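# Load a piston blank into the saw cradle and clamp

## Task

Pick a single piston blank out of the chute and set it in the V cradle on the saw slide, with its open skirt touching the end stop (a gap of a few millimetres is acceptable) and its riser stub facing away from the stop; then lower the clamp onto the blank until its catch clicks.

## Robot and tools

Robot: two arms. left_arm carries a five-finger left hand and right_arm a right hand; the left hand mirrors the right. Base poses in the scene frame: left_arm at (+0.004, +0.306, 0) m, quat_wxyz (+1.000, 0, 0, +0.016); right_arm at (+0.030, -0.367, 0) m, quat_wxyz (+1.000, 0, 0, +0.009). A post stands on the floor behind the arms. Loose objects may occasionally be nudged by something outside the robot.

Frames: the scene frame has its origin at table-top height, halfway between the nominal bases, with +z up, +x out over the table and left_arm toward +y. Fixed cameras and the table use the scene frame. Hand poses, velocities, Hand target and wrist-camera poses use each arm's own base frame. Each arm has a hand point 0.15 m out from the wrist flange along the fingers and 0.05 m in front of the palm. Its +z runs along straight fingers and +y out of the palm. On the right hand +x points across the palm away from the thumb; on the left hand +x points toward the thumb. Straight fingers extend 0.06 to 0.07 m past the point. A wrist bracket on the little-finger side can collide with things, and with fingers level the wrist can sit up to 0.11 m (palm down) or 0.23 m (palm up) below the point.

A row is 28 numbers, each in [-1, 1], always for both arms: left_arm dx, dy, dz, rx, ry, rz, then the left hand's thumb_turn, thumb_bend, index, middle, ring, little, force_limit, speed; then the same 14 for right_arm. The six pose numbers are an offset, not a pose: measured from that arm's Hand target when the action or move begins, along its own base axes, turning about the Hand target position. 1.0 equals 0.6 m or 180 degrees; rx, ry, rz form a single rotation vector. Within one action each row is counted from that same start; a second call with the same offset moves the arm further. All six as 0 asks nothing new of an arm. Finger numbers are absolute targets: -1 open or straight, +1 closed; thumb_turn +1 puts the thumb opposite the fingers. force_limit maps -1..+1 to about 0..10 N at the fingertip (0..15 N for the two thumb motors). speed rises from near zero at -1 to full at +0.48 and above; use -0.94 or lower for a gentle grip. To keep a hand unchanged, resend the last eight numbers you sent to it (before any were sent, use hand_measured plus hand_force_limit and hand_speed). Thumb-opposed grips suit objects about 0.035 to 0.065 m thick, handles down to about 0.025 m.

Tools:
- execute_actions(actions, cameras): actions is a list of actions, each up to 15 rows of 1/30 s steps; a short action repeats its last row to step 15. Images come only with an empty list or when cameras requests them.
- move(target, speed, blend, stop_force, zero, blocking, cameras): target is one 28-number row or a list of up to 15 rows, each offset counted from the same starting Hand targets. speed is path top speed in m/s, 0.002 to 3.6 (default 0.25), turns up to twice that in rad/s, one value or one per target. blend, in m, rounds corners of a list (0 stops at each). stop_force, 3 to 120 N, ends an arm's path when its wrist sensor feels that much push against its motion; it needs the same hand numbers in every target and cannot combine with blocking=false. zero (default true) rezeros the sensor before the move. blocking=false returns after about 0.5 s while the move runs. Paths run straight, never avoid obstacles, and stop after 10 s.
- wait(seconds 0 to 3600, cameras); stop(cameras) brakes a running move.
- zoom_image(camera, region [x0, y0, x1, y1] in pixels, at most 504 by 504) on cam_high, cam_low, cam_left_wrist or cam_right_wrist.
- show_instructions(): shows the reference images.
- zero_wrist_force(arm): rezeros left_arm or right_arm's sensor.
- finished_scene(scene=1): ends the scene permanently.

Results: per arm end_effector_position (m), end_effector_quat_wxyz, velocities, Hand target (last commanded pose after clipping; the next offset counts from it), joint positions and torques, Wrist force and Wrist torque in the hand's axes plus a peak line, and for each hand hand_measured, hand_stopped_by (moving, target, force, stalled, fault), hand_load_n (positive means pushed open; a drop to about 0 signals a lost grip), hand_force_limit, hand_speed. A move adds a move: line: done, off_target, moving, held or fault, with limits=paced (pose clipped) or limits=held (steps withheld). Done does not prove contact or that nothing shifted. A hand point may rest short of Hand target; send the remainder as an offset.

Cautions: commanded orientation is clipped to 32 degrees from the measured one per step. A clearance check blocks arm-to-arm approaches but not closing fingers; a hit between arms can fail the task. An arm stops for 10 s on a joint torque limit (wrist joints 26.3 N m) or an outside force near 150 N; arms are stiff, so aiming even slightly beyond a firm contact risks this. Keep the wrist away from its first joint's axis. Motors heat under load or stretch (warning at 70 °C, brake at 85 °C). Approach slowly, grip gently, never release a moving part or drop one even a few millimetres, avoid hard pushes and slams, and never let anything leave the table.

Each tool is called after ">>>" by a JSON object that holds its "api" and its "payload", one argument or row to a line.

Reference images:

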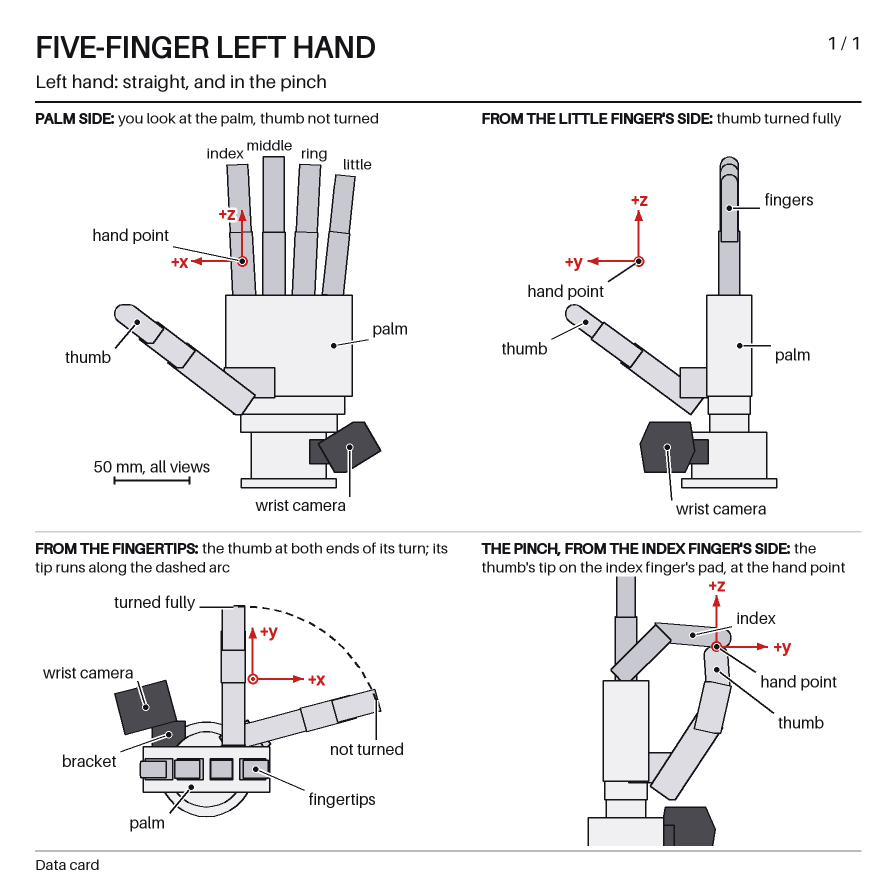

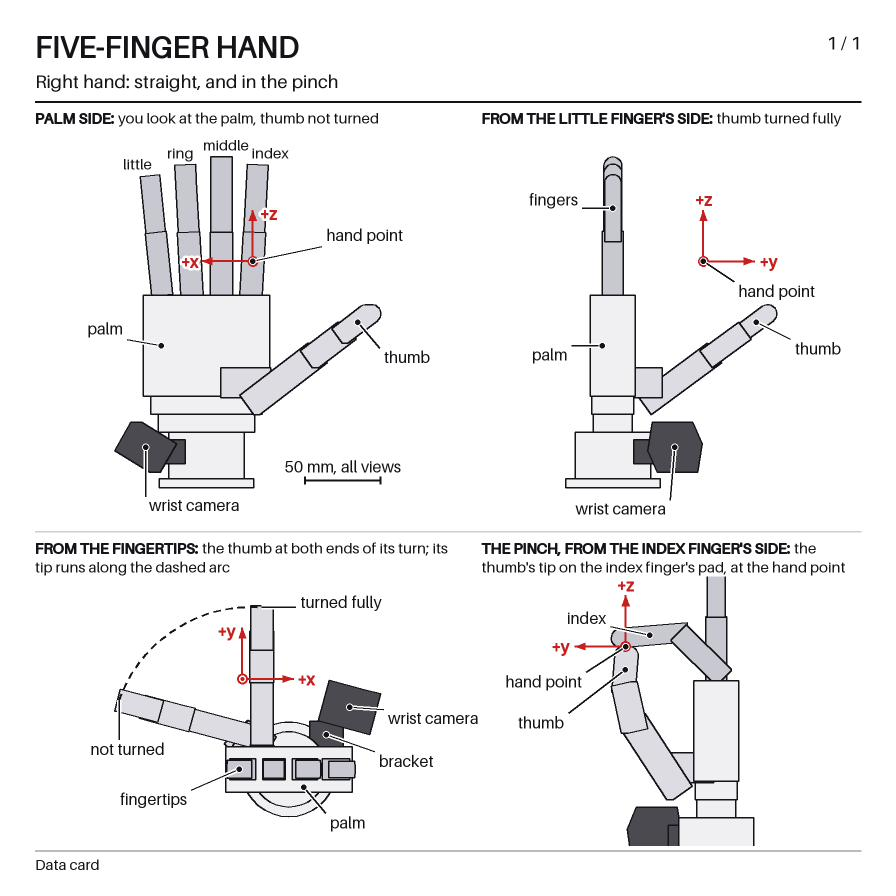

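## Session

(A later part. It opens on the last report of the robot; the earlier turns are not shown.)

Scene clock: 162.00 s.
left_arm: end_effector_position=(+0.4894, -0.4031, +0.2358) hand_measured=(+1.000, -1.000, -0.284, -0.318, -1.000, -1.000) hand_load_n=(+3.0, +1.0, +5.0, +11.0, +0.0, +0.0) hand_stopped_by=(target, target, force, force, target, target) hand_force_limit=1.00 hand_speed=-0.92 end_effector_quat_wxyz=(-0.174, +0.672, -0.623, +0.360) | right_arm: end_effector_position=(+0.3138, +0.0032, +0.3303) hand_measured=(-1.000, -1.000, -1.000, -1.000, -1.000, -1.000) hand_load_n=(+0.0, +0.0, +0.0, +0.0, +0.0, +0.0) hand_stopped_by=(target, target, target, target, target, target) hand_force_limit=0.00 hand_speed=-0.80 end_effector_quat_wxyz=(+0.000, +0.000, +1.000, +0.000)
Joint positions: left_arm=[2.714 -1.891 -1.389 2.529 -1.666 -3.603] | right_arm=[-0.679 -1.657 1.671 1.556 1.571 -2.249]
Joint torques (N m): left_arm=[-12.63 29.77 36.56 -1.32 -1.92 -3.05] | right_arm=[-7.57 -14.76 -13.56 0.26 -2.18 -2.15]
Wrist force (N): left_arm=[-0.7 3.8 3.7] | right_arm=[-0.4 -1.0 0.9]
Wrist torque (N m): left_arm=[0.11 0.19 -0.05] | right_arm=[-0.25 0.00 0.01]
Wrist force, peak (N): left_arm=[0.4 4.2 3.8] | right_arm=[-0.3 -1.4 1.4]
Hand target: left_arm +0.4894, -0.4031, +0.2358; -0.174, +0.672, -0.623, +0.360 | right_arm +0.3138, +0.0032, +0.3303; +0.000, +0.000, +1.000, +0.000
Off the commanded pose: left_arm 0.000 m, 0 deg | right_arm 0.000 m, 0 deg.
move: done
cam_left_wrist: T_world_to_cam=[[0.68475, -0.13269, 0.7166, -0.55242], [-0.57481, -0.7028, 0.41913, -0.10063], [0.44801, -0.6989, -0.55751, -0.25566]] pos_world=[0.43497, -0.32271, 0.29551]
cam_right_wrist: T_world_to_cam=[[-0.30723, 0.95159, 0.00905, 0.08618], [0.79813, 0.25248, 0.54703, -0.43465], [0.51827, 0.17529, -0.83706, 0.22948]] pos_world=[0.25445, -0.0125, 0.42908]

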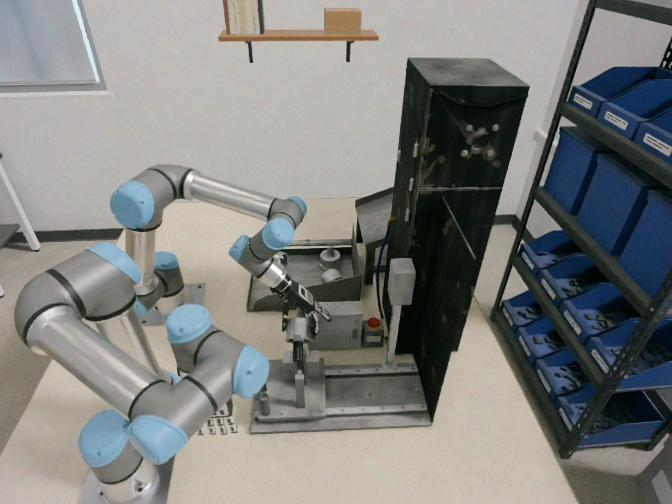

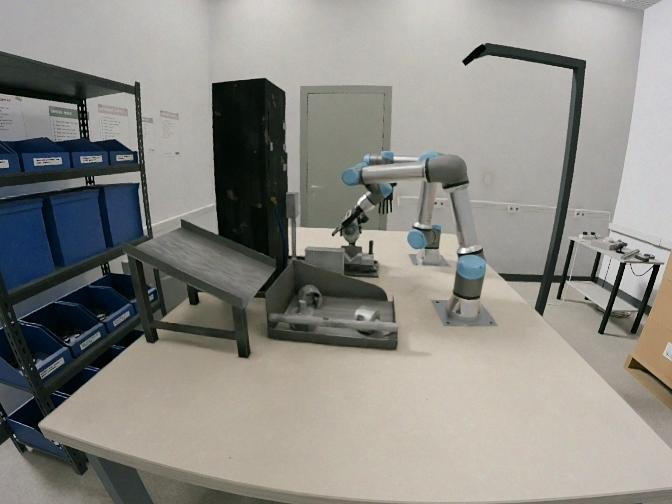

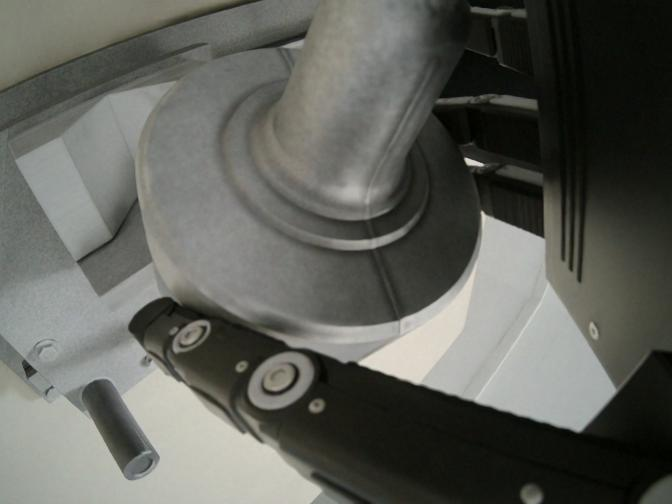

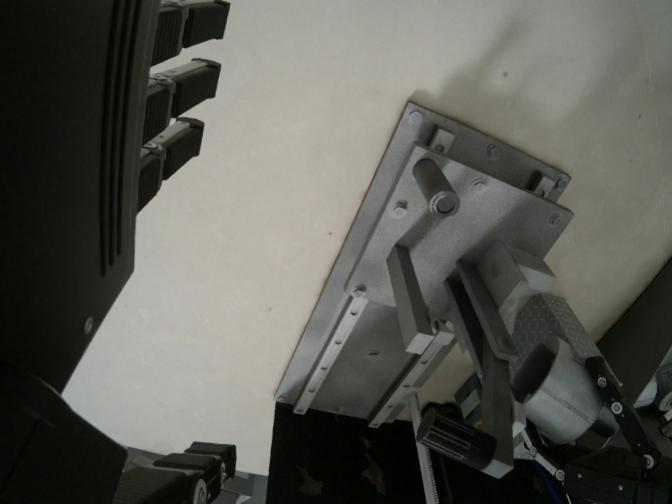

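>>> {"api": "move", "payload": {
  "target": [0,0,-0.1,0,0,0,1,-1,0.15,0.15,-1,-1,1,-0.92,0,0,0,0,0,0,-1,-1,-1,-1,-1,-1,0,-0.8],
  "speed": 0.04,
  "stop_force": 5,
  "cameras": ["all"]
}}

>>> {"api": "zoom_image", "payload": {
  "camera": "cam_low",
  "region": [310, 190, 390, 270]
}}

>>> {"api": "zoom_image", "payload": {
  "camera": "cam_high",
  "region": [260, 290, 350, 380]
}}

>>> {"api": "zoom_image", "payload": {
  "camera": "cam_right_wrist",
  "region": [420, 220, 672, 504]
}}

Scene clock: 165.90 s.
left_arm: end_effector_position=(+0.4894, -0.4031, +0.1758) hand_measured=(+1.000, -1.000, -0.284, -0.318, -1.000, -1.000) hand_load_n=(+2.5, +0.5, +5.0, +11.0, -0.5, +0.0) hand_stopped_by=(target, target, force, force, target, target) hand_force_limit=1.00 hand_speed=-0.92 end_effector_quat_wxyz=(-0.174, +0.672, -0.623, +0.360) | right_arm: end_effector_position=(+0.3138, +0.0032, +0.3303) hand_measured=(-1.000, -1.000, -1.000, -1.000, -1.000, -1.000) hand_load_n=(+0.0, +0.0, +0.0, +0.0, +0.0, +0.5) hand_stopped_by=(target, target, target, target, target, target) hand_force_limit=0.00 hand_speed=-0.80 end_effector_quat_wxyz=(+0.000, +0.000, +1.000, +0.000)
Joint positions: left_arm=[2.714 -1.921 -1.505 2.675 -1.666 -3.603] | right_arm=[-0.679 -1.657 1.671 1.556 1.571 -2.249]
Joint torques (N m): left_arm=[-8.85 30.17 9.9 1.3 0.68 -2.53] | right_arm=[-7.62 -16.07 -11.5 0.51 -2.13 -2.09]
Wrist force (N): left_arm=[-0.3 3.6 3.6] | right_arm=[-0.2 -0.9 1.3]
Wrist torque (N m): left_arm=[0.08 0.15 -0.02] | right_arm=[-0.25 -0.03 0.01]
Wrist force, peak (N): left_arm=[-0.5 4.2 3.7] | right_arm=[-0.6 -1.3 1.4]
Hand target: left_arm +0.4894, -0.4031, +0.1758; -0.174, +0.672, -0.623, +0.360 | right_arm +0.3138, +0.0032, +0.3303; +0.000, +0.000, +1.000, +0.000
Off the commanded pose: left_arm 0.000 m, 0 deg | right_arm 0.000 m, 0 deg.
move: done
cam_left_wrist: T_world_to_cam=[[0.68475, -0.13269, 0.7166, -0.50943], [-0.57481, -0.7028, 0.41913, -0.07548], [0.44801, -0.6989, -0.55751, -0.28911]] pos_world=[0.43497, -0.32271, 0.2355]
cam_right_wrist: T_world_to_cam=[[-0.30723, 0.95159, 0.00905, 0.08618], [0.79813, 0.25248, 0.54703, -0.43465], [0.51827, 0.17529, -0.83706, 0.22948]] pos_world=[0.25445, -0.0125, 0.42908]

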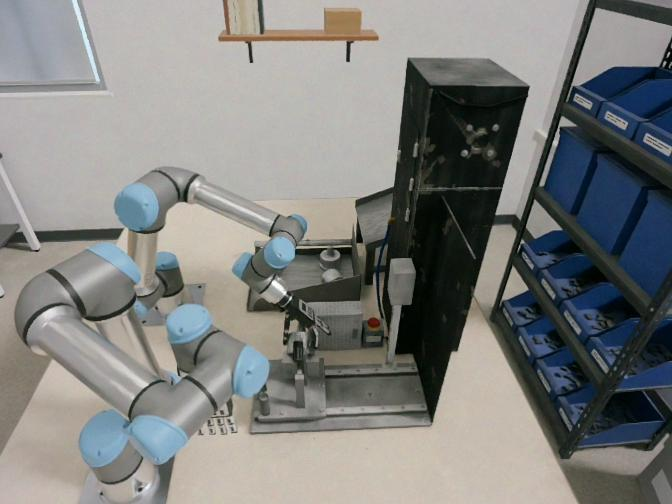

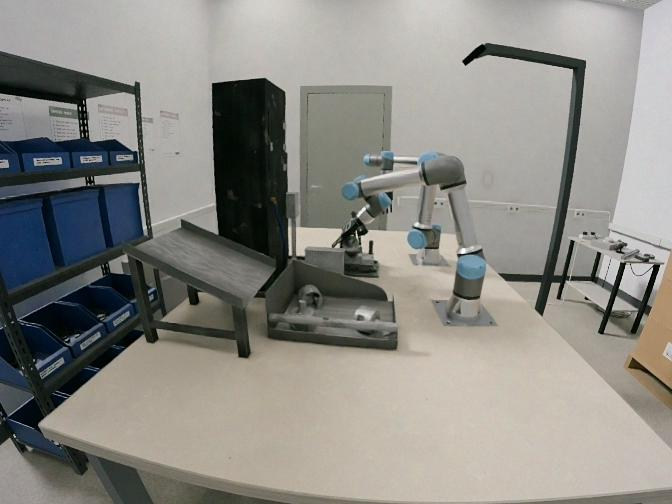

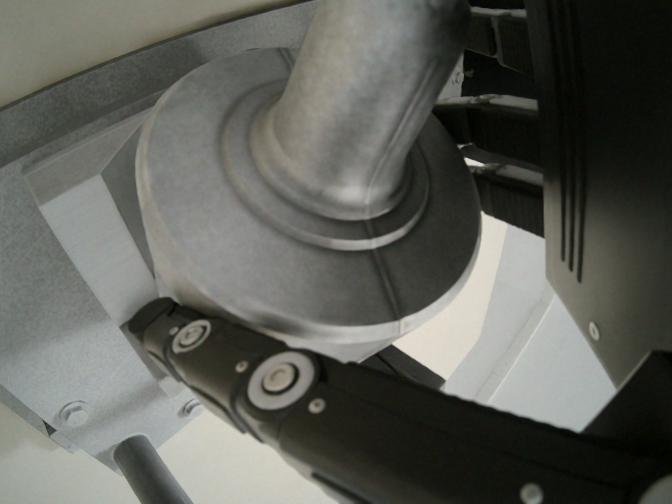

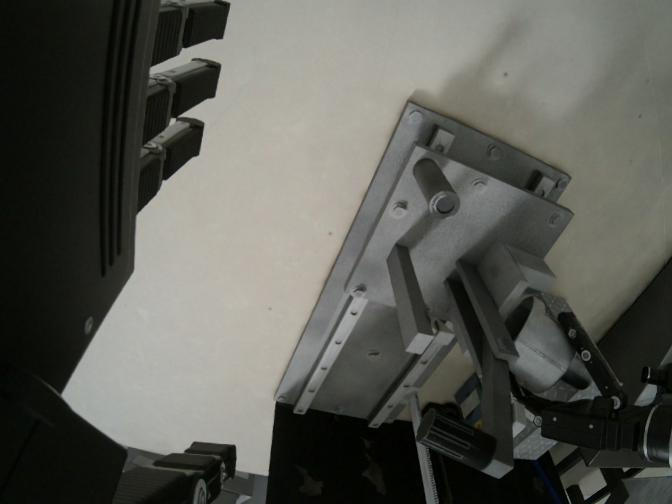

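Scaled by 6.300 from the camera's image (finer frame: 960x720).

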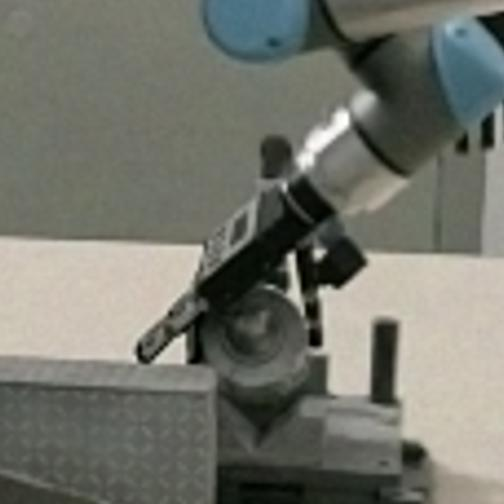

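Scaled by 5.600 from the camera's image (finer frame: 960x720).

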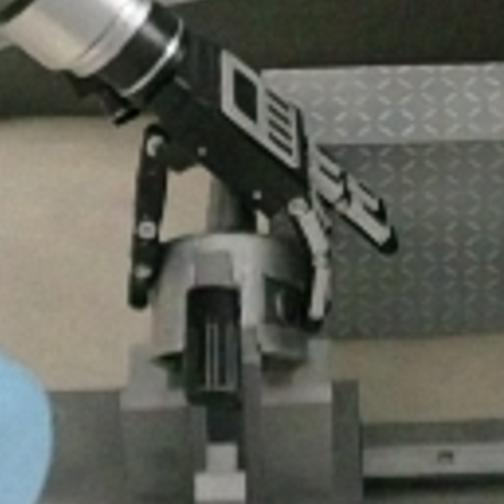

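Scaled by 1.775 from the camera's image (finer frame: 960x720).

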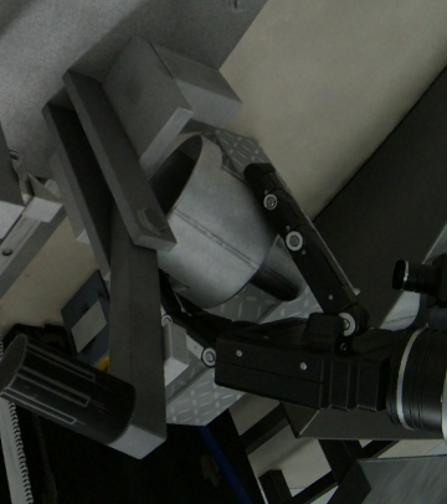

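>>> {"api": "move", "payload": {
  "target": [0,0,-0.06,0,0,0,1,-1,0.15,0.15,-1,-1,1,-0.92,0,0,0,0,0,0,-1,-1,-1,-1,-1,-1,0,-0.8],
  "speed": 0.01,
  "stop_force": 4,
  "cameras": ["all"]
}}

>>> {"api": "zoom_image", "payload": {
  "camera": "cam_low",
  "region": [310, 190, 390, 270]
}}

>>> {"api": "zoom_image", "payload": {
  "camera": "cam_right_wrist",
  "region": [420, 220, 672, 504]
}}

Scene clock: 169.70 s.
left_arm: end_effector_position=(+0.4894, -0.4031, +0.1617) hand_measured=(+1.000, -1.000, -0.284, -0.318, -1.000, -1.000) hand_load_n=(+2.5, +0.5, +5.0, +11.0, +0.0, +0.0) hand_stopped_by=(target, target, force, force, target, target) hand_force_limit=1.00 hand_speed=-0.92 end_effector_quat_wxyz=(-0.174, +0.672, -0.623, +0.360) | right_arm: end_effector_position=(+0.3138, +0.0032, +0.3303) hand_measured=(-1.000, -1.000, -1.000, -1.000, -1.000, -1.000) hand_load_n=(+0.0, +0.0, +0.0, +0.0, +0.0, +0.0) hand_stopped_by=(target, target, target, target, target, target) hand_force_limit=0.00 hand_speed=-0.80 end_effector_quat_wxyz=(+0.000, +0.000, +1.000, +0.000)
Joint positions: left_arm=[2.714 -1.931 -1.529 2.708 -1.666 -3.603] | right_arm=[-0.679 -1.657 1.671 1.556 1.571 -2.249]
Joint torques (N m): left_arm=[-1.68 48.4 36.38 -0.87 0.85 -2.5] | right_arm=[-8.01 -19.2 -9.7 0.54 -2.33 -2.02]
Wrist force (N): left_arm=[0.0 4.8 1.8] | right_arm=[-0.1 -1.3 1.0]
Wrist torque (N m): left_arm=[0.07 0.15 -0.07] | right_arm=[-0.29 -0.03 0.01]
Wrist force, peak (N): left_arm=[0.4 5.4 1.2] | right_arm=[-0.3 -1.3 1.4]
Hand target: left_arm +0.4894, -0.4031, +0.1617; -0.174, +0.672, -0.623, +0.360 (not the last commanded pose) | right_arm +0.3138, +0.0032, +0.3303; +0.000, +0.000, +1.000, +0.000
Off the commanded pose: left_arm 0.022 m, 0 deg | right_arm 0.000 m, 0 deg.
move: contact (left_arm)
cam_left_wrist: T_world_to_cam=[[0.68478, -0.13274, 0.71656, -0.49934], [-0.57484, -0.70276, 0.41916, -0.06956], [0.44793, -0.69894, -0.55754, -0.29695]] pos_world=[0.43497, -0.32271, 0.2214]
cam_right_wrist: T_world_to_cam=[[-0.30723, 0.95159, 0.00905, 0.08618], [0.79813, 0.25248, 0.54703, -0.43465], [0.51827, 0.17529, -0.83706, 0.22948]] pos_world=[0.25445, -0.0125, 0.42908]

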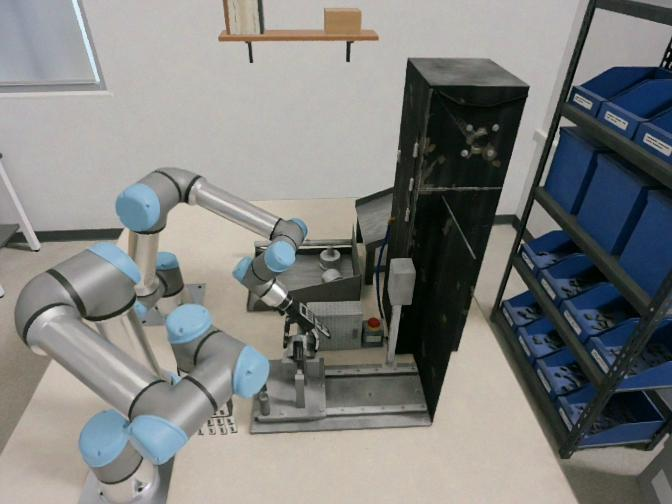

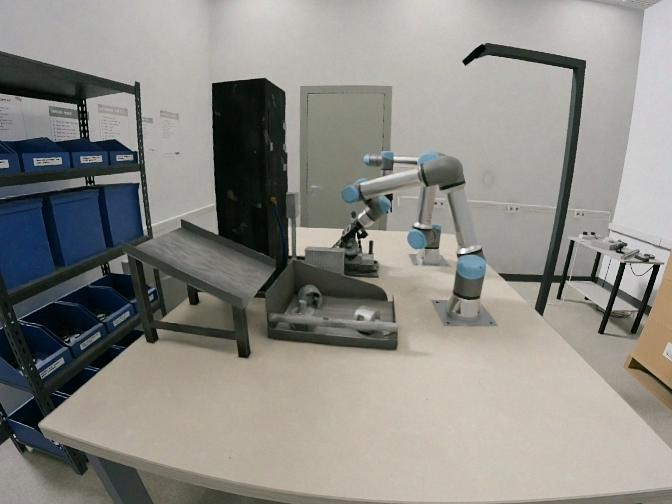

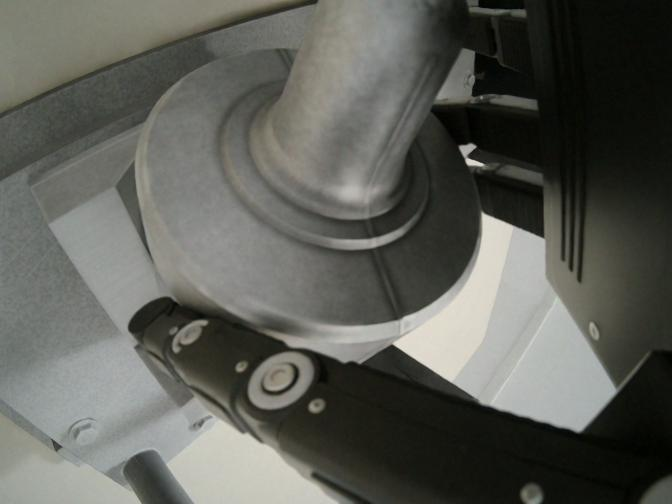

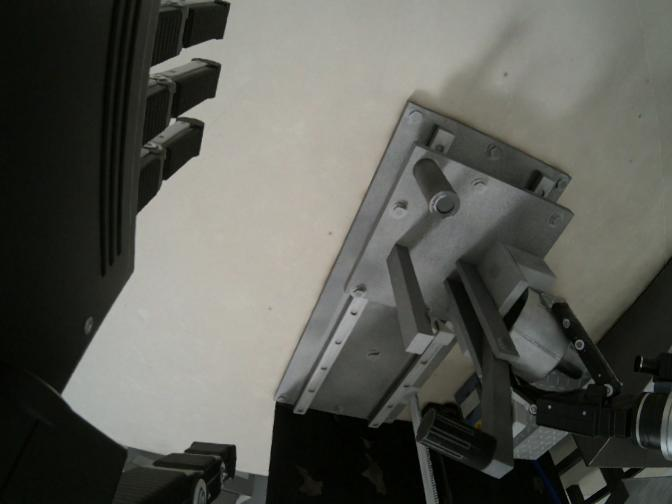

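Scaled by 6.300 from the camera's image (finer frame: 960x720).

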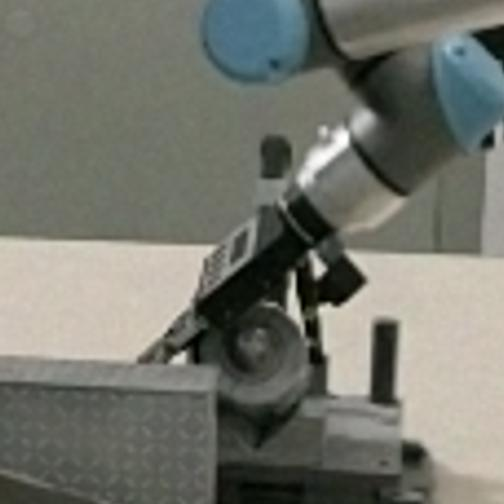

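Scaled by 1.775 from the camera's image (finer frame: 960x720).

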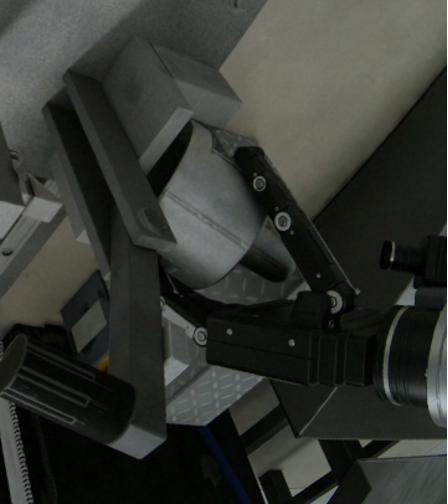

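>>> {"api": "move", "payload": {
  "target": [0,0,0,0,0,0,1,-1,0.15,-0.337,-1,-1,1,-0.95,0,0,0,0,0,0,-1,-1,-1,-1,-1,-1,0,-0.8],
  "cameras": []
}}

>>> {"api": "move", "payload": {
  "target": [0,0,-0.01,0,0,0,1,-1,0.15,-0.337,-1,-1,1,-0.95,0,0,0,0,0,0,-1,-1,-1,-1,-1,-1,0,-0.8],
  "speed": 0.008,
  "stop_force": 12,
  "cameras": ["cam_low","cam_left_wrist","cam_right_wrist"]
}}

>>> {"api": "zoom_image", "payload": {
  "camera": "cam_low",
  "region": [310, 190, 390, 270]
}}

Scene clock: 171.67 s.
left_arm: end_effector_position=(+0.4894, -0.4031, +0.1617) hand_measured=(+1.000, -1.000, -0.284, -0.340, -1.000, -1.000) hand_load_n=(+1.5, +0.5, +5.0, +7.5, +0.0, +0.0) hand_stopped_by=(target, target, force, target, target, target) hand_force_limit=1.00 hand_speed=-0.95 end_effector_quat_wxyz=(-0.174, +0.672, -0.623, +0.360) | right_arm: end_effector_position=(+0.3138, +0.0032, +0.3303) hand_measured=(-1.000, -1.000, -1.000, -1.000, -1.000, -1.000) hand_load_n=(+0.0, +0.0, +0.0, +0.0, +0.0, +0.0) hand_stopped_by=(target, target, target, target, target, target) hand_force_limit=0.00 hand_speed=-0.80 end_effector_quat_wxyz=(+0.000, +0.000, +1.000, +0.000)
Joint positions: left_arm=[2.714 -1.931 -1.529 2.708 -1.666 -3.603] | right_arm=[-0.679 -1.657 1.671 1.556 1.571 -2.249]
Joint torques (N m): left_arm=[-1.23 46.11 35.74 -0.32 0.82 -2.44] | right_arm=[-7.06 -20.25 -8.82 0.69 -2.09 -2.4]
Wrist force (N): left_arm=[0.1 4.8 -0.1] | right_arm=[-0.3 -1.3 0.9]
Wrist torque (N m): left_arm=[0.09 0.08 -0.05] | right_arm=[-0.28 0.01 -0.01]
Wrist force, peak (N): left_arm=[0.4 5.5 0.9] | right_arm=[-0.2 -1.4 1.3]
Hand target: left_arm +0.4894, -0.4031, +0.1617; -0.174, +0.672, -0.623, +0.360 | right_arm +0.3138, +0.0032, +0.3303; +0.000, +0.000, +1.000, +0.000
Off the commanded pose: left_arm 0.000 m, 0 deg | right_arm 0.000 m, 0 deg.
move: done

Scene clock: 173.17 s.
left_arm: end_effector_position=(+0.4894, -0.4031, +0.1557) hand_measured=(+1.000, -1.000, -0.284, -0.340, -1.000, -1.000) hand_load_n=(-1.5, +1.0, +2.5, +9.0, +0.0, +0.0) hand_stopped_by=(target, target, force, target, target, target) hand_force_limit=1.00 hand_speed=-0.95 end_effector_quat_wxyz=(-0.174, +0.672, -0.623, +0.360) | right_arm: end_effector_position=(+0.3138, +0.0032, +0.3303) hand_measured=(-1.000, -1.000, -1.000, -1.000, -1.000, -1.000) hand_load_n=(-0.5, +0.0, +0.0, +0.0, +0.0, +0.0) hand_stopped_by=(target, target, target, target, target, target) hand_force_limit=0.00 hand_speed=-0.80 end_effector_quat_wxyz=(+0.000, +0.000, +1.000, +0.000)
Joint positions: left_arm=[2.714 -1.935 -1.539 2.723 -1.666 -3.603] | right_arm=[-0.679 -1.657 1.671 1.556 1.571 -2.249]
Joint torques (N m): left_arm=[-2.01 22.98 10.33 2.29 0.59 -2.37] | right_arm=[-8.89 -20.12 -8.48 0.38 -2.2 -2.16]
Wrist force (N): left_arm=[-3.7 -2.9 -12.2] | right_arm=[0.1 -1.2 0.9]
Wrist torque (N m): left_arm=[-0.37 -0.06 0.16] | right_arm=[-0.28 -0.06 0.03]
Wrist force, peak (N): left_arm=[-2.5 1.1 -13.2] | right_arm=[-0.6 -1.4 1.4]
Hand target: left_arm +0.4894, -0.4031, +0.1557; -0.174, +0.672, -0.623, +0.360 | right_arm +0.3138, +0.0032, +0.3303; +0.000, +0.000, +1.000, +0.000
Off the commanded pose: left_arm 0.000 m, 0 deg | right_arm 0.000 m, 0 deg.
move: contact (left_arm)
cam_left_wrist: T_world_to_cam=[[0.68475, -0.13269, 0.7166, -0.4951], [-0.57481, -0.7028, 0.41913, -0.0671], [0.44801, -0.6989, -0.55751, -0.30026]] pos_world=[0.43497, -0.32271, 0.21551]
cam_right_wrist: T_world_to_cam=[[-0.30723, 0.95159, 0.00905, 0.08618], [0.79813, 0.25248, 0.54703, -0.43465], [0.51827, 0.17529, -0.83706, 0.22948]] pos_world=[0.25445, -0.0125, 0.42908]

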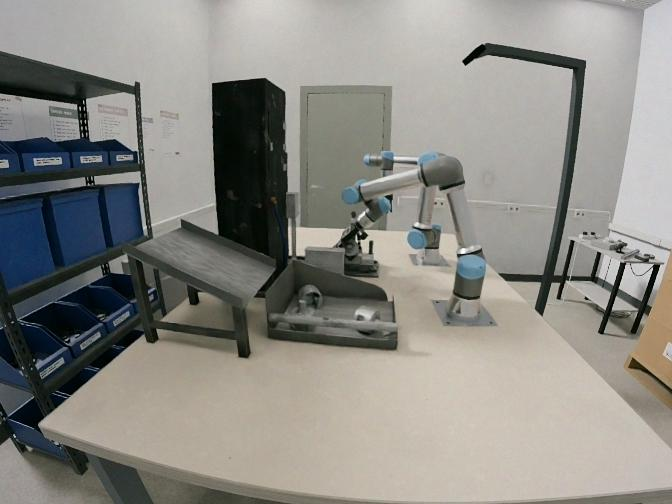

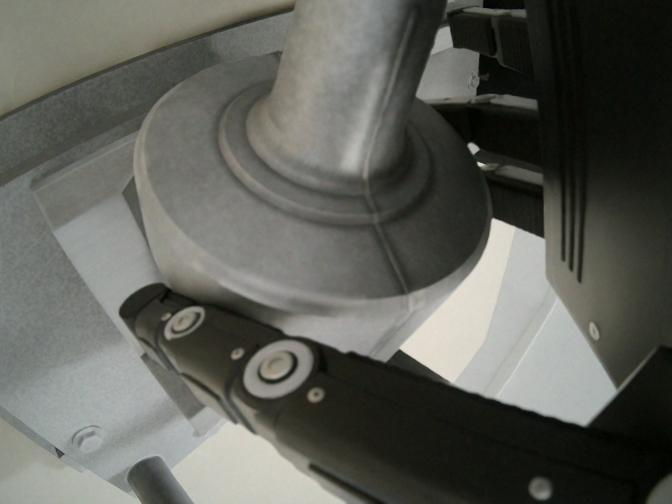

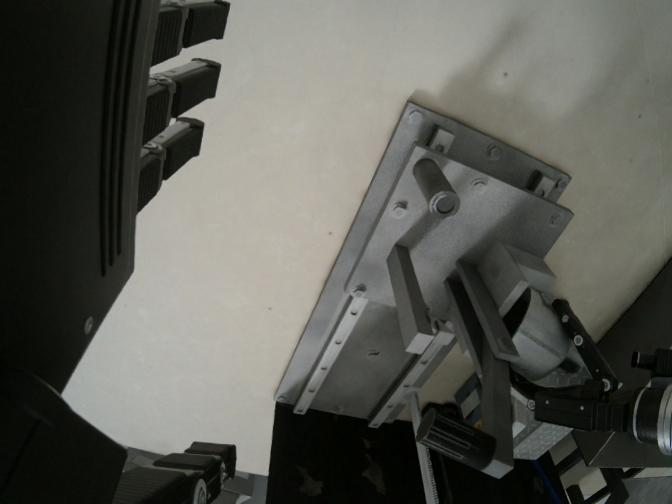

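Scaled by 6.300 from the camera's image (finer frame: 960x720).

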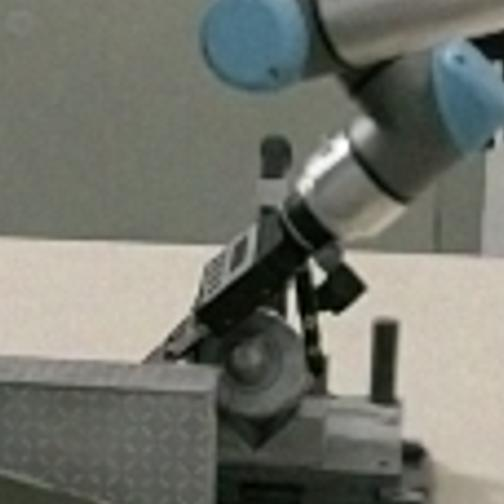

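>>> {"api": "move", "payload": {
  "target": [0,0,0,0,0,0,1,-1,0.15,-0.36,-1,-1,1,-0.95,0,0,0,0,0,0,-1,-1,-1,-1,-1,-1,0,-0.8],
  "cameras": ["cam_left_wrist"]
}}

Scene clock: 174.20 s.
left_arm: end_effector_position=(+0.4894, -0.4031, +0.1557) hand_measured=(+1.000, -1.000, -0.284, -0.362, -1.000, -1.000) hand_load_n=(-1.5, +1.0, +2.5, +5.5, +0.0, +0.0) hand_stopped_by=(target, target, force, target, target, target) hand_force_limit=1.00 hand_speed=-0.95 end_effector_quat_wxyz=(-0.174, +0.672, -0.623, +0.360) | right_arm: end_effector_position=(+0.3138, +0.0032, +0.3303) hand_measured=(-1.000, -1.000, -1.000, -1.000, -1.000, -1.000) hand_load_n=(+0.0, +0.0, +0.0, -0.5, +0.0, +0.0) hand_stopped_by=(target, target, target, target, target, target) hand_force_limit=0.00 hand_speed=-0.80 end_effector_quat_wxyz=(+0.000, +0.000, +1.000, +0.000)
Joint positions: left_arm=[2.714 -1.935 -1.539 2.723 -1.666 -3.603] | right_arm=[-0.679 -1.657 1.671 1.556 1.571 -2.249]
Joint torques (N m): left_arm=[-1.92 25.53 15.68 1.77 0.57 -2.51] | right_arm=[-8.17 -20.7 -8.94 0.64 -1.95 -2.2]
Wrist force (N): left_arm=[-3.4 2.3 -12.7] | right_arm=[-0.1 -1.0 1.0]
Wrist torque (N m): left_arm=[0.01 -0.08 0.04] | right_arm=[-0.26 -0.03 0.02]
Wrist force, peak (N): left_arm=[-3.7 -0.1 -13.2] | right_arm=[-0.3 -1.5 1.2]
Hand target: left_arm +0.4894, -0.4031, +0.1557; -0.174, +0.672, -0.623, +0.360 | right_arm +0.3138, +0.0032, +0.3303; +0.000, +0.000, +1.000, +0.000
Off the commanded pose: left_arm 0.000 m, 0 deg | right_arm 0.000 m, 0 deg.
move: done
cam_left_wrist: T_world_to_cam=[[0.68481, -0.13279, 0.71652, -0.49507], [-0.57482, -0.70279, 0.41914, -0.06715], [0.4479, -0.6989, -0.55761, -0.30015]] pos_world=[0.43487, -0.32271, 0.21551]

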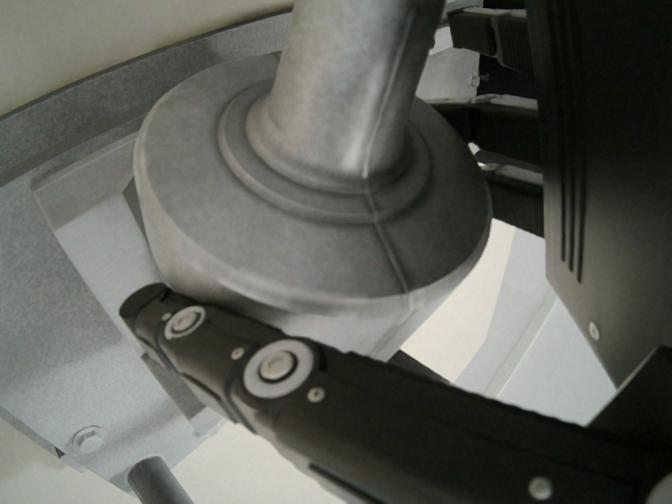

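>>> {"api": "move", "payload": {
  "target": [0,0,-0.01,0,0,0,1,-1,0.15,-0.36,-1,-1,1,-0.95,0,0,0,0,0,0,-1,-1,-1,-1,-1,-1,0,-0.8],
  "speed": 0.008,
  "stop_force": 8,
  "cameras": ["cam_low","cam_high","cam_left_wrist","cam_right_wrist"]
}}

>>> {"api": "zoom_image", "payload": {
  "camera": "cam_low",
  "region": [310, 190, 390, 270]
}}

>>> {"api": "zoom_image", "payload": {
  "camera": "cam_right_wrist",
  "region": [420, 220, 672, 504]
}}

Scene clock: 176.73 s.
left_arm: end_effector_position=(+0.4894, -0.4031, +0.1497) hand_measured=(+1.000, -1.000, -0.284, -0.362, -1.000, -1.000) hand_load_n=(+2.0, +0.0, +0.5, +2.0, +0.0, +0.0) hand_stopped_by=(target, target, force, target, target, target) hand_force_limit=1.00 hand_speed=-0.95 end_effector_quat_wxyz=(-0.174, +0.672, -0.623, +0.360) | right_arm: end_effector_position=(+0.3138, +0.0032, +0.3303) hand_measured=(-1.000, -1.000, -1.000, -1.000, -1.000, -1.000) hand_load_n=(+0.0, +0.0, +0.0, +0.0, +0.0, +0.0) hand_stopped_by=(target, target, target, target, target, target) hand_force_limit=0.00 hand_speed=-0.80 end_effector_quat_wxyz=(+0.000, +0.000, +1.000, +0.000)
Joint positions: left_arm=[2.714 -1.94 -1.548 2.737 -1.666 -3.603] | right_arm=[-0.679 -1.657 1.671 1.556 1.571 -2.249]
Joint torques (N m): left_arm=[-2.29 26.23 8.14 1.74 0.4 -2.49] | right_arm=[-5.96 -21.13 -8.72 0.62 -2.18 -2.07]
Wrist force (N): left_arm=[2.0 1.5 -3.2] | right_arm=[-0.3 -1.2 1.0]
Wrist torque (N m): left_arm=[-0.01 -0.09 0.04] | right_arm=[-0.29 0.00 0.01]
Wrist force, peak (N): left_arm=[-3.5 2.7 -13.1] | right_arm=[-0.2 -1.5 1.2]
Hand target: left_arm +0.4894, -0.4031, +0.1497; -0.174, +0.672, -0.623, +0.360 | right_arm +0.3138, +0.0032, +0.3303; +0.000, +0.000, +1.000, +0.000
Off the commanded pose: left_arm 0.000 m, 0 deg | right_arm 0.000 m, 0 deg.
move: done
cam_left_wrist: T_world_to_cam=[[0.68475, -0.13269, 0.7166, -0.4908], [-0.57481, -0.7028, 0.41913, -0.06458], [0.44801, -0.6989, -0.55751, -0.30361]] pos_world=[0.43497, -0.32271, 0.2095]
cam_right_wrist: T_world_to_cam=[[-0.30723, 0.95159, 0.00905, 0.08618], [0.79813, 0.25248, 0.54703, -0.43465], [0.51827, 0.17529, -0.83706, 0.22948]] pos_world=[0.25445, -0.0125, 0.42908]

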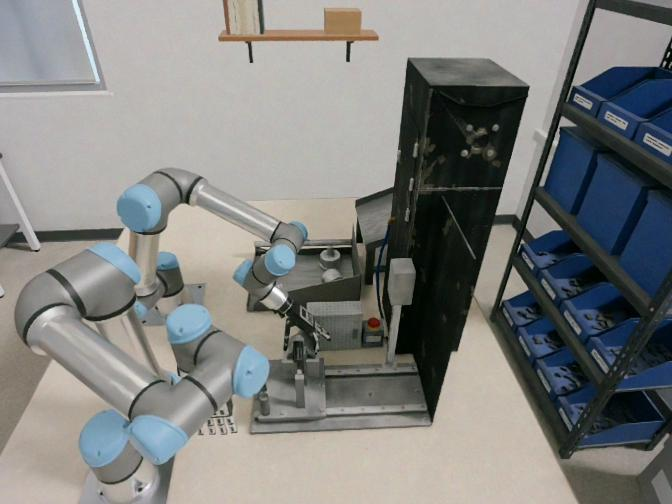

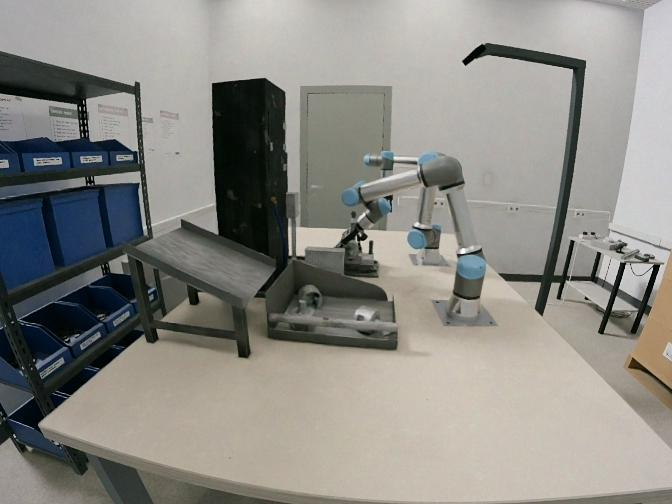

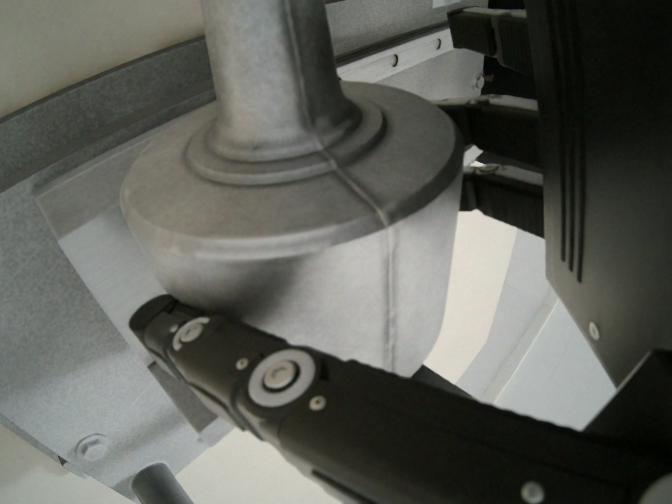

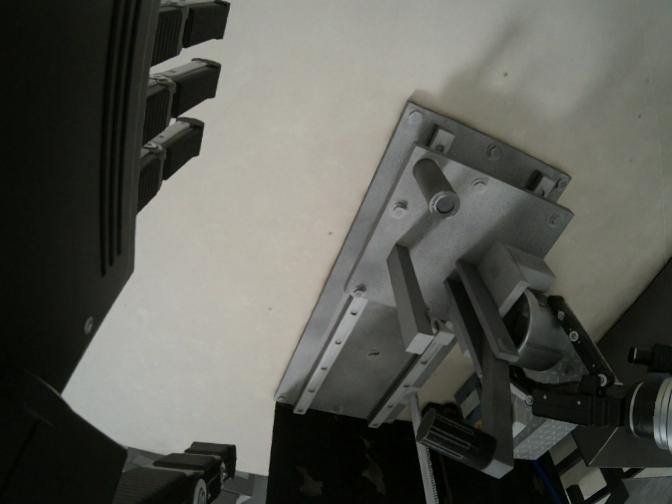

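Scaled by 6.300 from the camera's image (finer frame: 960x720).

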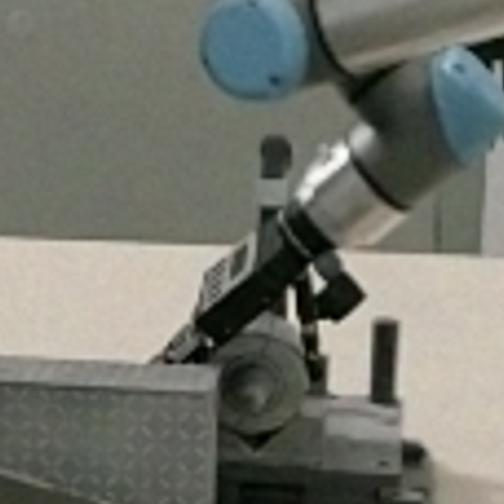

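Scaled by 1.775 from the camera's image (finer frame: 960x720).

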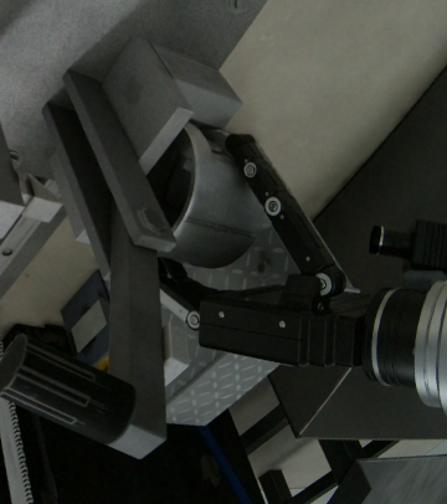

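>>> {"api": "move", "payload": {
  "target": [0,0,0,0,0,0,1,-1,0.1,0.1,-1,-1,0.0,-0.94,0,0,0,0,0,0,-1,-1,-1,-1,-1,-1,0,-0.8],
  "cameras": []
}}

>>> {"api": "move", "payload": {
  "target": [-0.0023,-0.0333,0,0,0,0,1,-1,0.1,0.1,-1,-1,0.0,-0.94,0,0,0,0,0,0,-1,-1,-1,-1,-1,-1,0,-0.8],
  "speed": 0.01,
  "stop_force": 5,
  "cameras": ["all"]
}}

>>> {"api": "zoom_image", "payload": {
  "camera": "cam_low",
  "region": [310, 190, 390, 270]
}}

>>> {"api": "zoom_image", "payload": {
  "camera": "cam_right_wrist",
  "region": [420, 220, 672, 504]
}}

>>> {"api": "zoom_image", "payload": {
  "camera": "cam_high",
  "region": [260, 290, 350, 380]
}}

Scene clock: 179.63 s.
left_arm: end_effector_position=(+0.4894, -0.4031, +0.1497) hand_measured=(+1.000, -1.000, -0.252, -0.340, -1.000, -1.000) hand_load_n=(+1.0, +0.5, +5.5, +5.5, +0.0, +0.0) hand_stopped_by=(target, target, force, force, target, target) hand_force_limit=0.00 hand_speed=-0.94 end_effector_quat_wxyz=(-0.174, +0.672, -0.623, +0.360) | right_arm: end_effector_position=(+0.3138, +0.0032, +0.3303) hand_measured=(-1.000, -1.000, -1.000, -1.000, -1.000, -1.000) hand_load_n=(+0.0, +0.0, +0.0, +0.0, +0.0, +0.0) hand_stopped_by=(target, target, target, target, target, target) hand_force_limit=0.00 hand_speed=-0.80 end_effector_quat_wxyz=(+0.000, +0.000, +1.000, +0.000)
Joint positions: left_arm=[2.714 -1.94 -1.548 2.737 -1.666 -3.603] | right_arm=[-0.679 -1.657 1.671 1.556 1.571 -2.249]
Joint torques (N m): left_arm=[-2.58 31.63 10.09 0.7 0.58 -2.52] | right_arm=[-7.58 -23.03 -7.79 0.67 -2.12 -1.93]
Wrist force (N): left_arm=[-0.1 2.0 1.3] | right_arm=[-0.3 -1.2 1.2]
Wrist torque (N m): left_arm=[-0.07 0.15 0.00] | right_arm=[-0.29 -0.01 0.00]
Wrist force, peak (N): left_arm=[2.3 1.9 -3.4] | right_arm=[-0.3 -1.3 1.4]
Hand target: left_arm +0.4894, -0.4031, +0.1497; -0.174, +0.672, -0.623, +0.360 | right_arm +0.3138, +0.0032, +0.3303; +0.000, +0.000, +1.000, +0.000
Off the commanded pose: left_arm 0.000 m, 0 deg | right_arm 0.000 m, 0 deg.
move: done

Scene clock: 181.67 s.
left_arm: end_effector_position=(+0.4888, -0.4118, +0.1497) hand_measured=(+1.000, -1.000, -0.252, -0.340, -1.000, -1.000) hand_load_n=(+0.0, +0.5, +5.5, +5.5, +0.0, +0.0) hand_stopped_by=(target, target, force, force, target, target) hand_force_limit=0.00 hand_speed=-0.94 end_effector_quat_wxyz=(-0.174, +0.672, -0.623, +0.360) | right_arm: end_effector_position=(+0.3138, +0.0032, +0.3303) hand_measured=(-1.000, -1.000, -1.000, -1.000, -1.000, -1.000) hand_load_n=(+0.0, +0.0, +0.0, +0.0, +0.0, +0.0) hand_stopped_by=(target, target, target, target, target, target) hand_force_limit=0.00 hand_speed=-0.80 end_effector_quat_wxyz=(+0.000, +0.000, +1.000, +0.000)
Joint positions: left_arm=[2.696 -1.953 -1.531 2.731 -1.679 -3.615] | right_arm=[-0.679 -1.657 1.671 1.556 1.571 -2.249]
Joint torques (N m): left_arm=[11.34 48.11 9.82 1.27 1.5 2.91] | right_arm=[-8.24 -21.46 -10.08 0.68 -2.25 -1.93]
Wrist force (N): left_arm=[-0.9 2.1 1.1] | right_arm=[-0.5 -1.2 1.2]
Wrist torque (N m): left_arm=[0.02 -0.10 -0.08] | right_arm=[-0.28 0.02 -0.01]
Wrist force, peak (N): left_arm=[-6.6 -0.1 -1.6] | right_arm=[-0.5 -1.5 1.1]
Hand target: left_arm +0.4888, -0.4118, +0.1497; -0.174, +0.672, -0.623, +0.360 (not the last commanded pose) | right_arm +0.3138, +0.0032, +0.3303; +0.000, +0.000, +1.000, +0.000
Off the commanded pose: left_arm 0.011 m, 0 deg | right_arm 0.000 m, 0 deg.
move: contact (left_arm)
cam_left_wrist: T_world_to_cam=[[0.68478, -0.13274, 0.71656, -0.49157], [-0.57484, -0.70276, 0.41916, -0.0711], [0.44793, -0.69894, -0.55754, -0.30946]] pos_world=[0.43437, -0.33151, 0.2095]
cam_right_wrist: T_world_to_cam=[[-0.30723, 0.95159, 0.00905, 0.08618], [0.79813, 0.25248, 0.54703, -0.43465], [0.51827, 0.17529, -0.83706, 0.22948]] pos_world=[0.25445, -0.0125, 0.42908]

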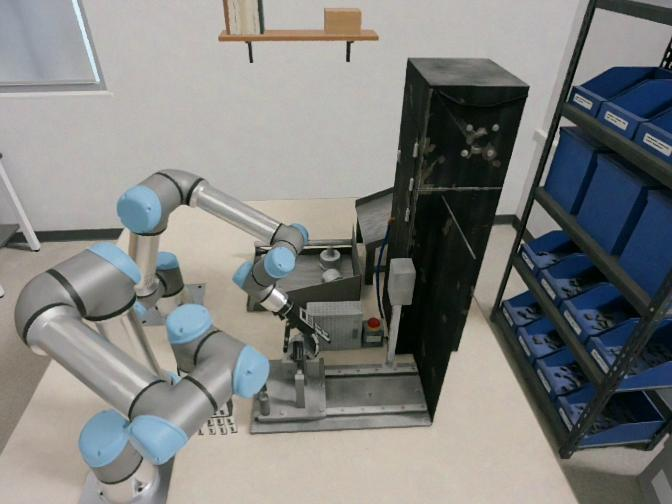

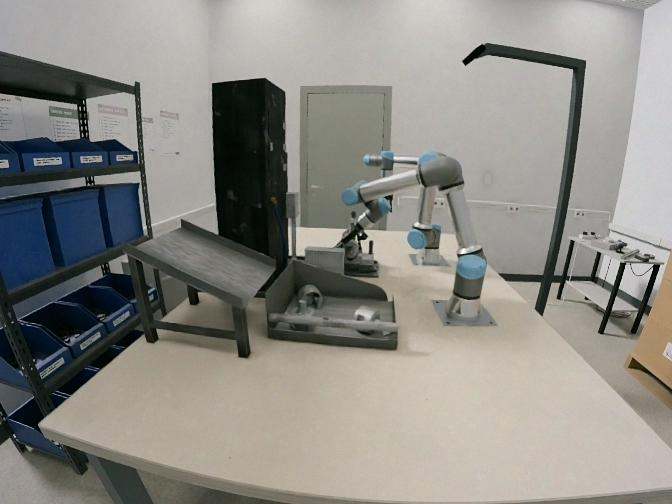

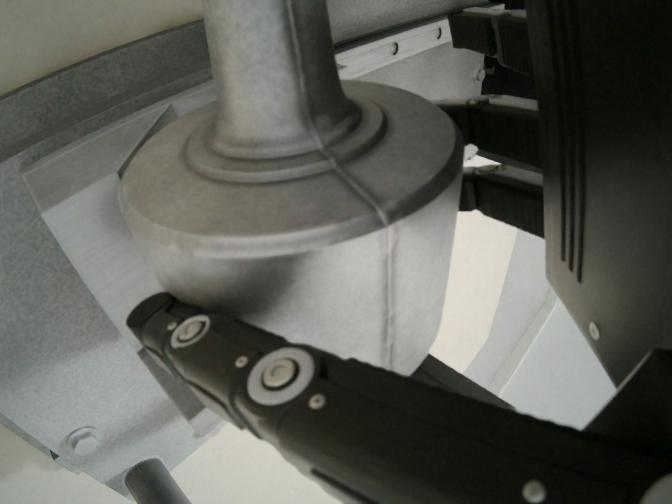

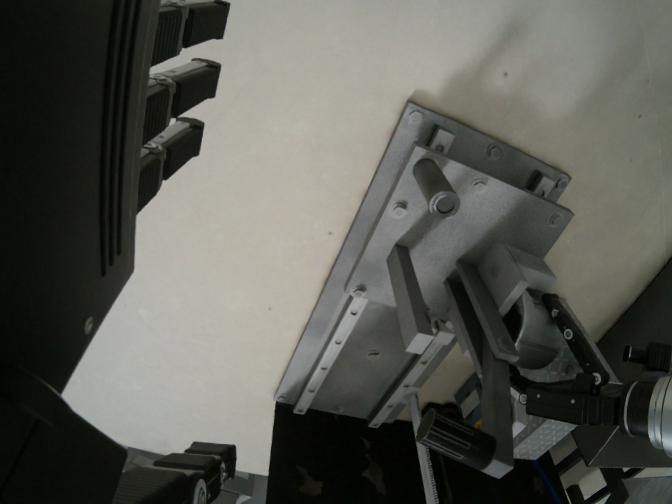

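Scaled by 6.300 from the camera's image (finer frame: 960x720).

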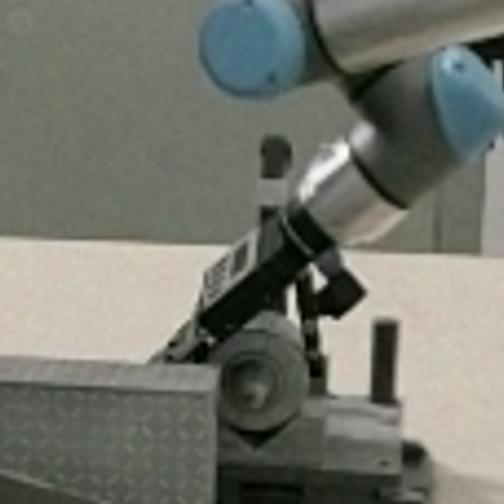

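Scaled by 1.775 from the camera's image (finer frame: 960x720).

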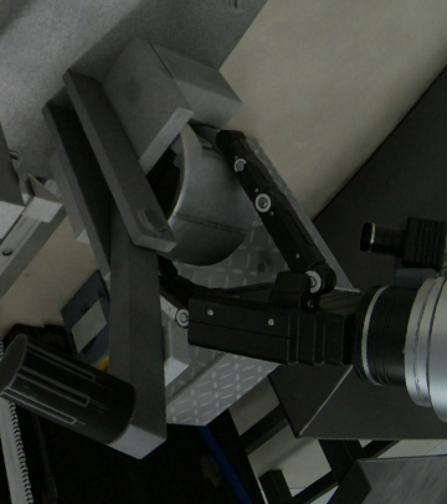

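Scaled by 5.600 from the camera's image (finer frame: 960x720).

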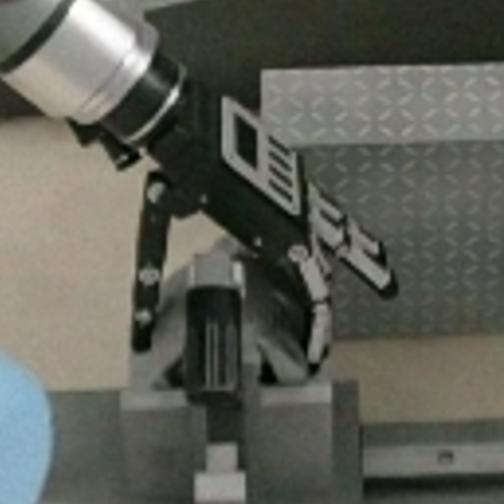

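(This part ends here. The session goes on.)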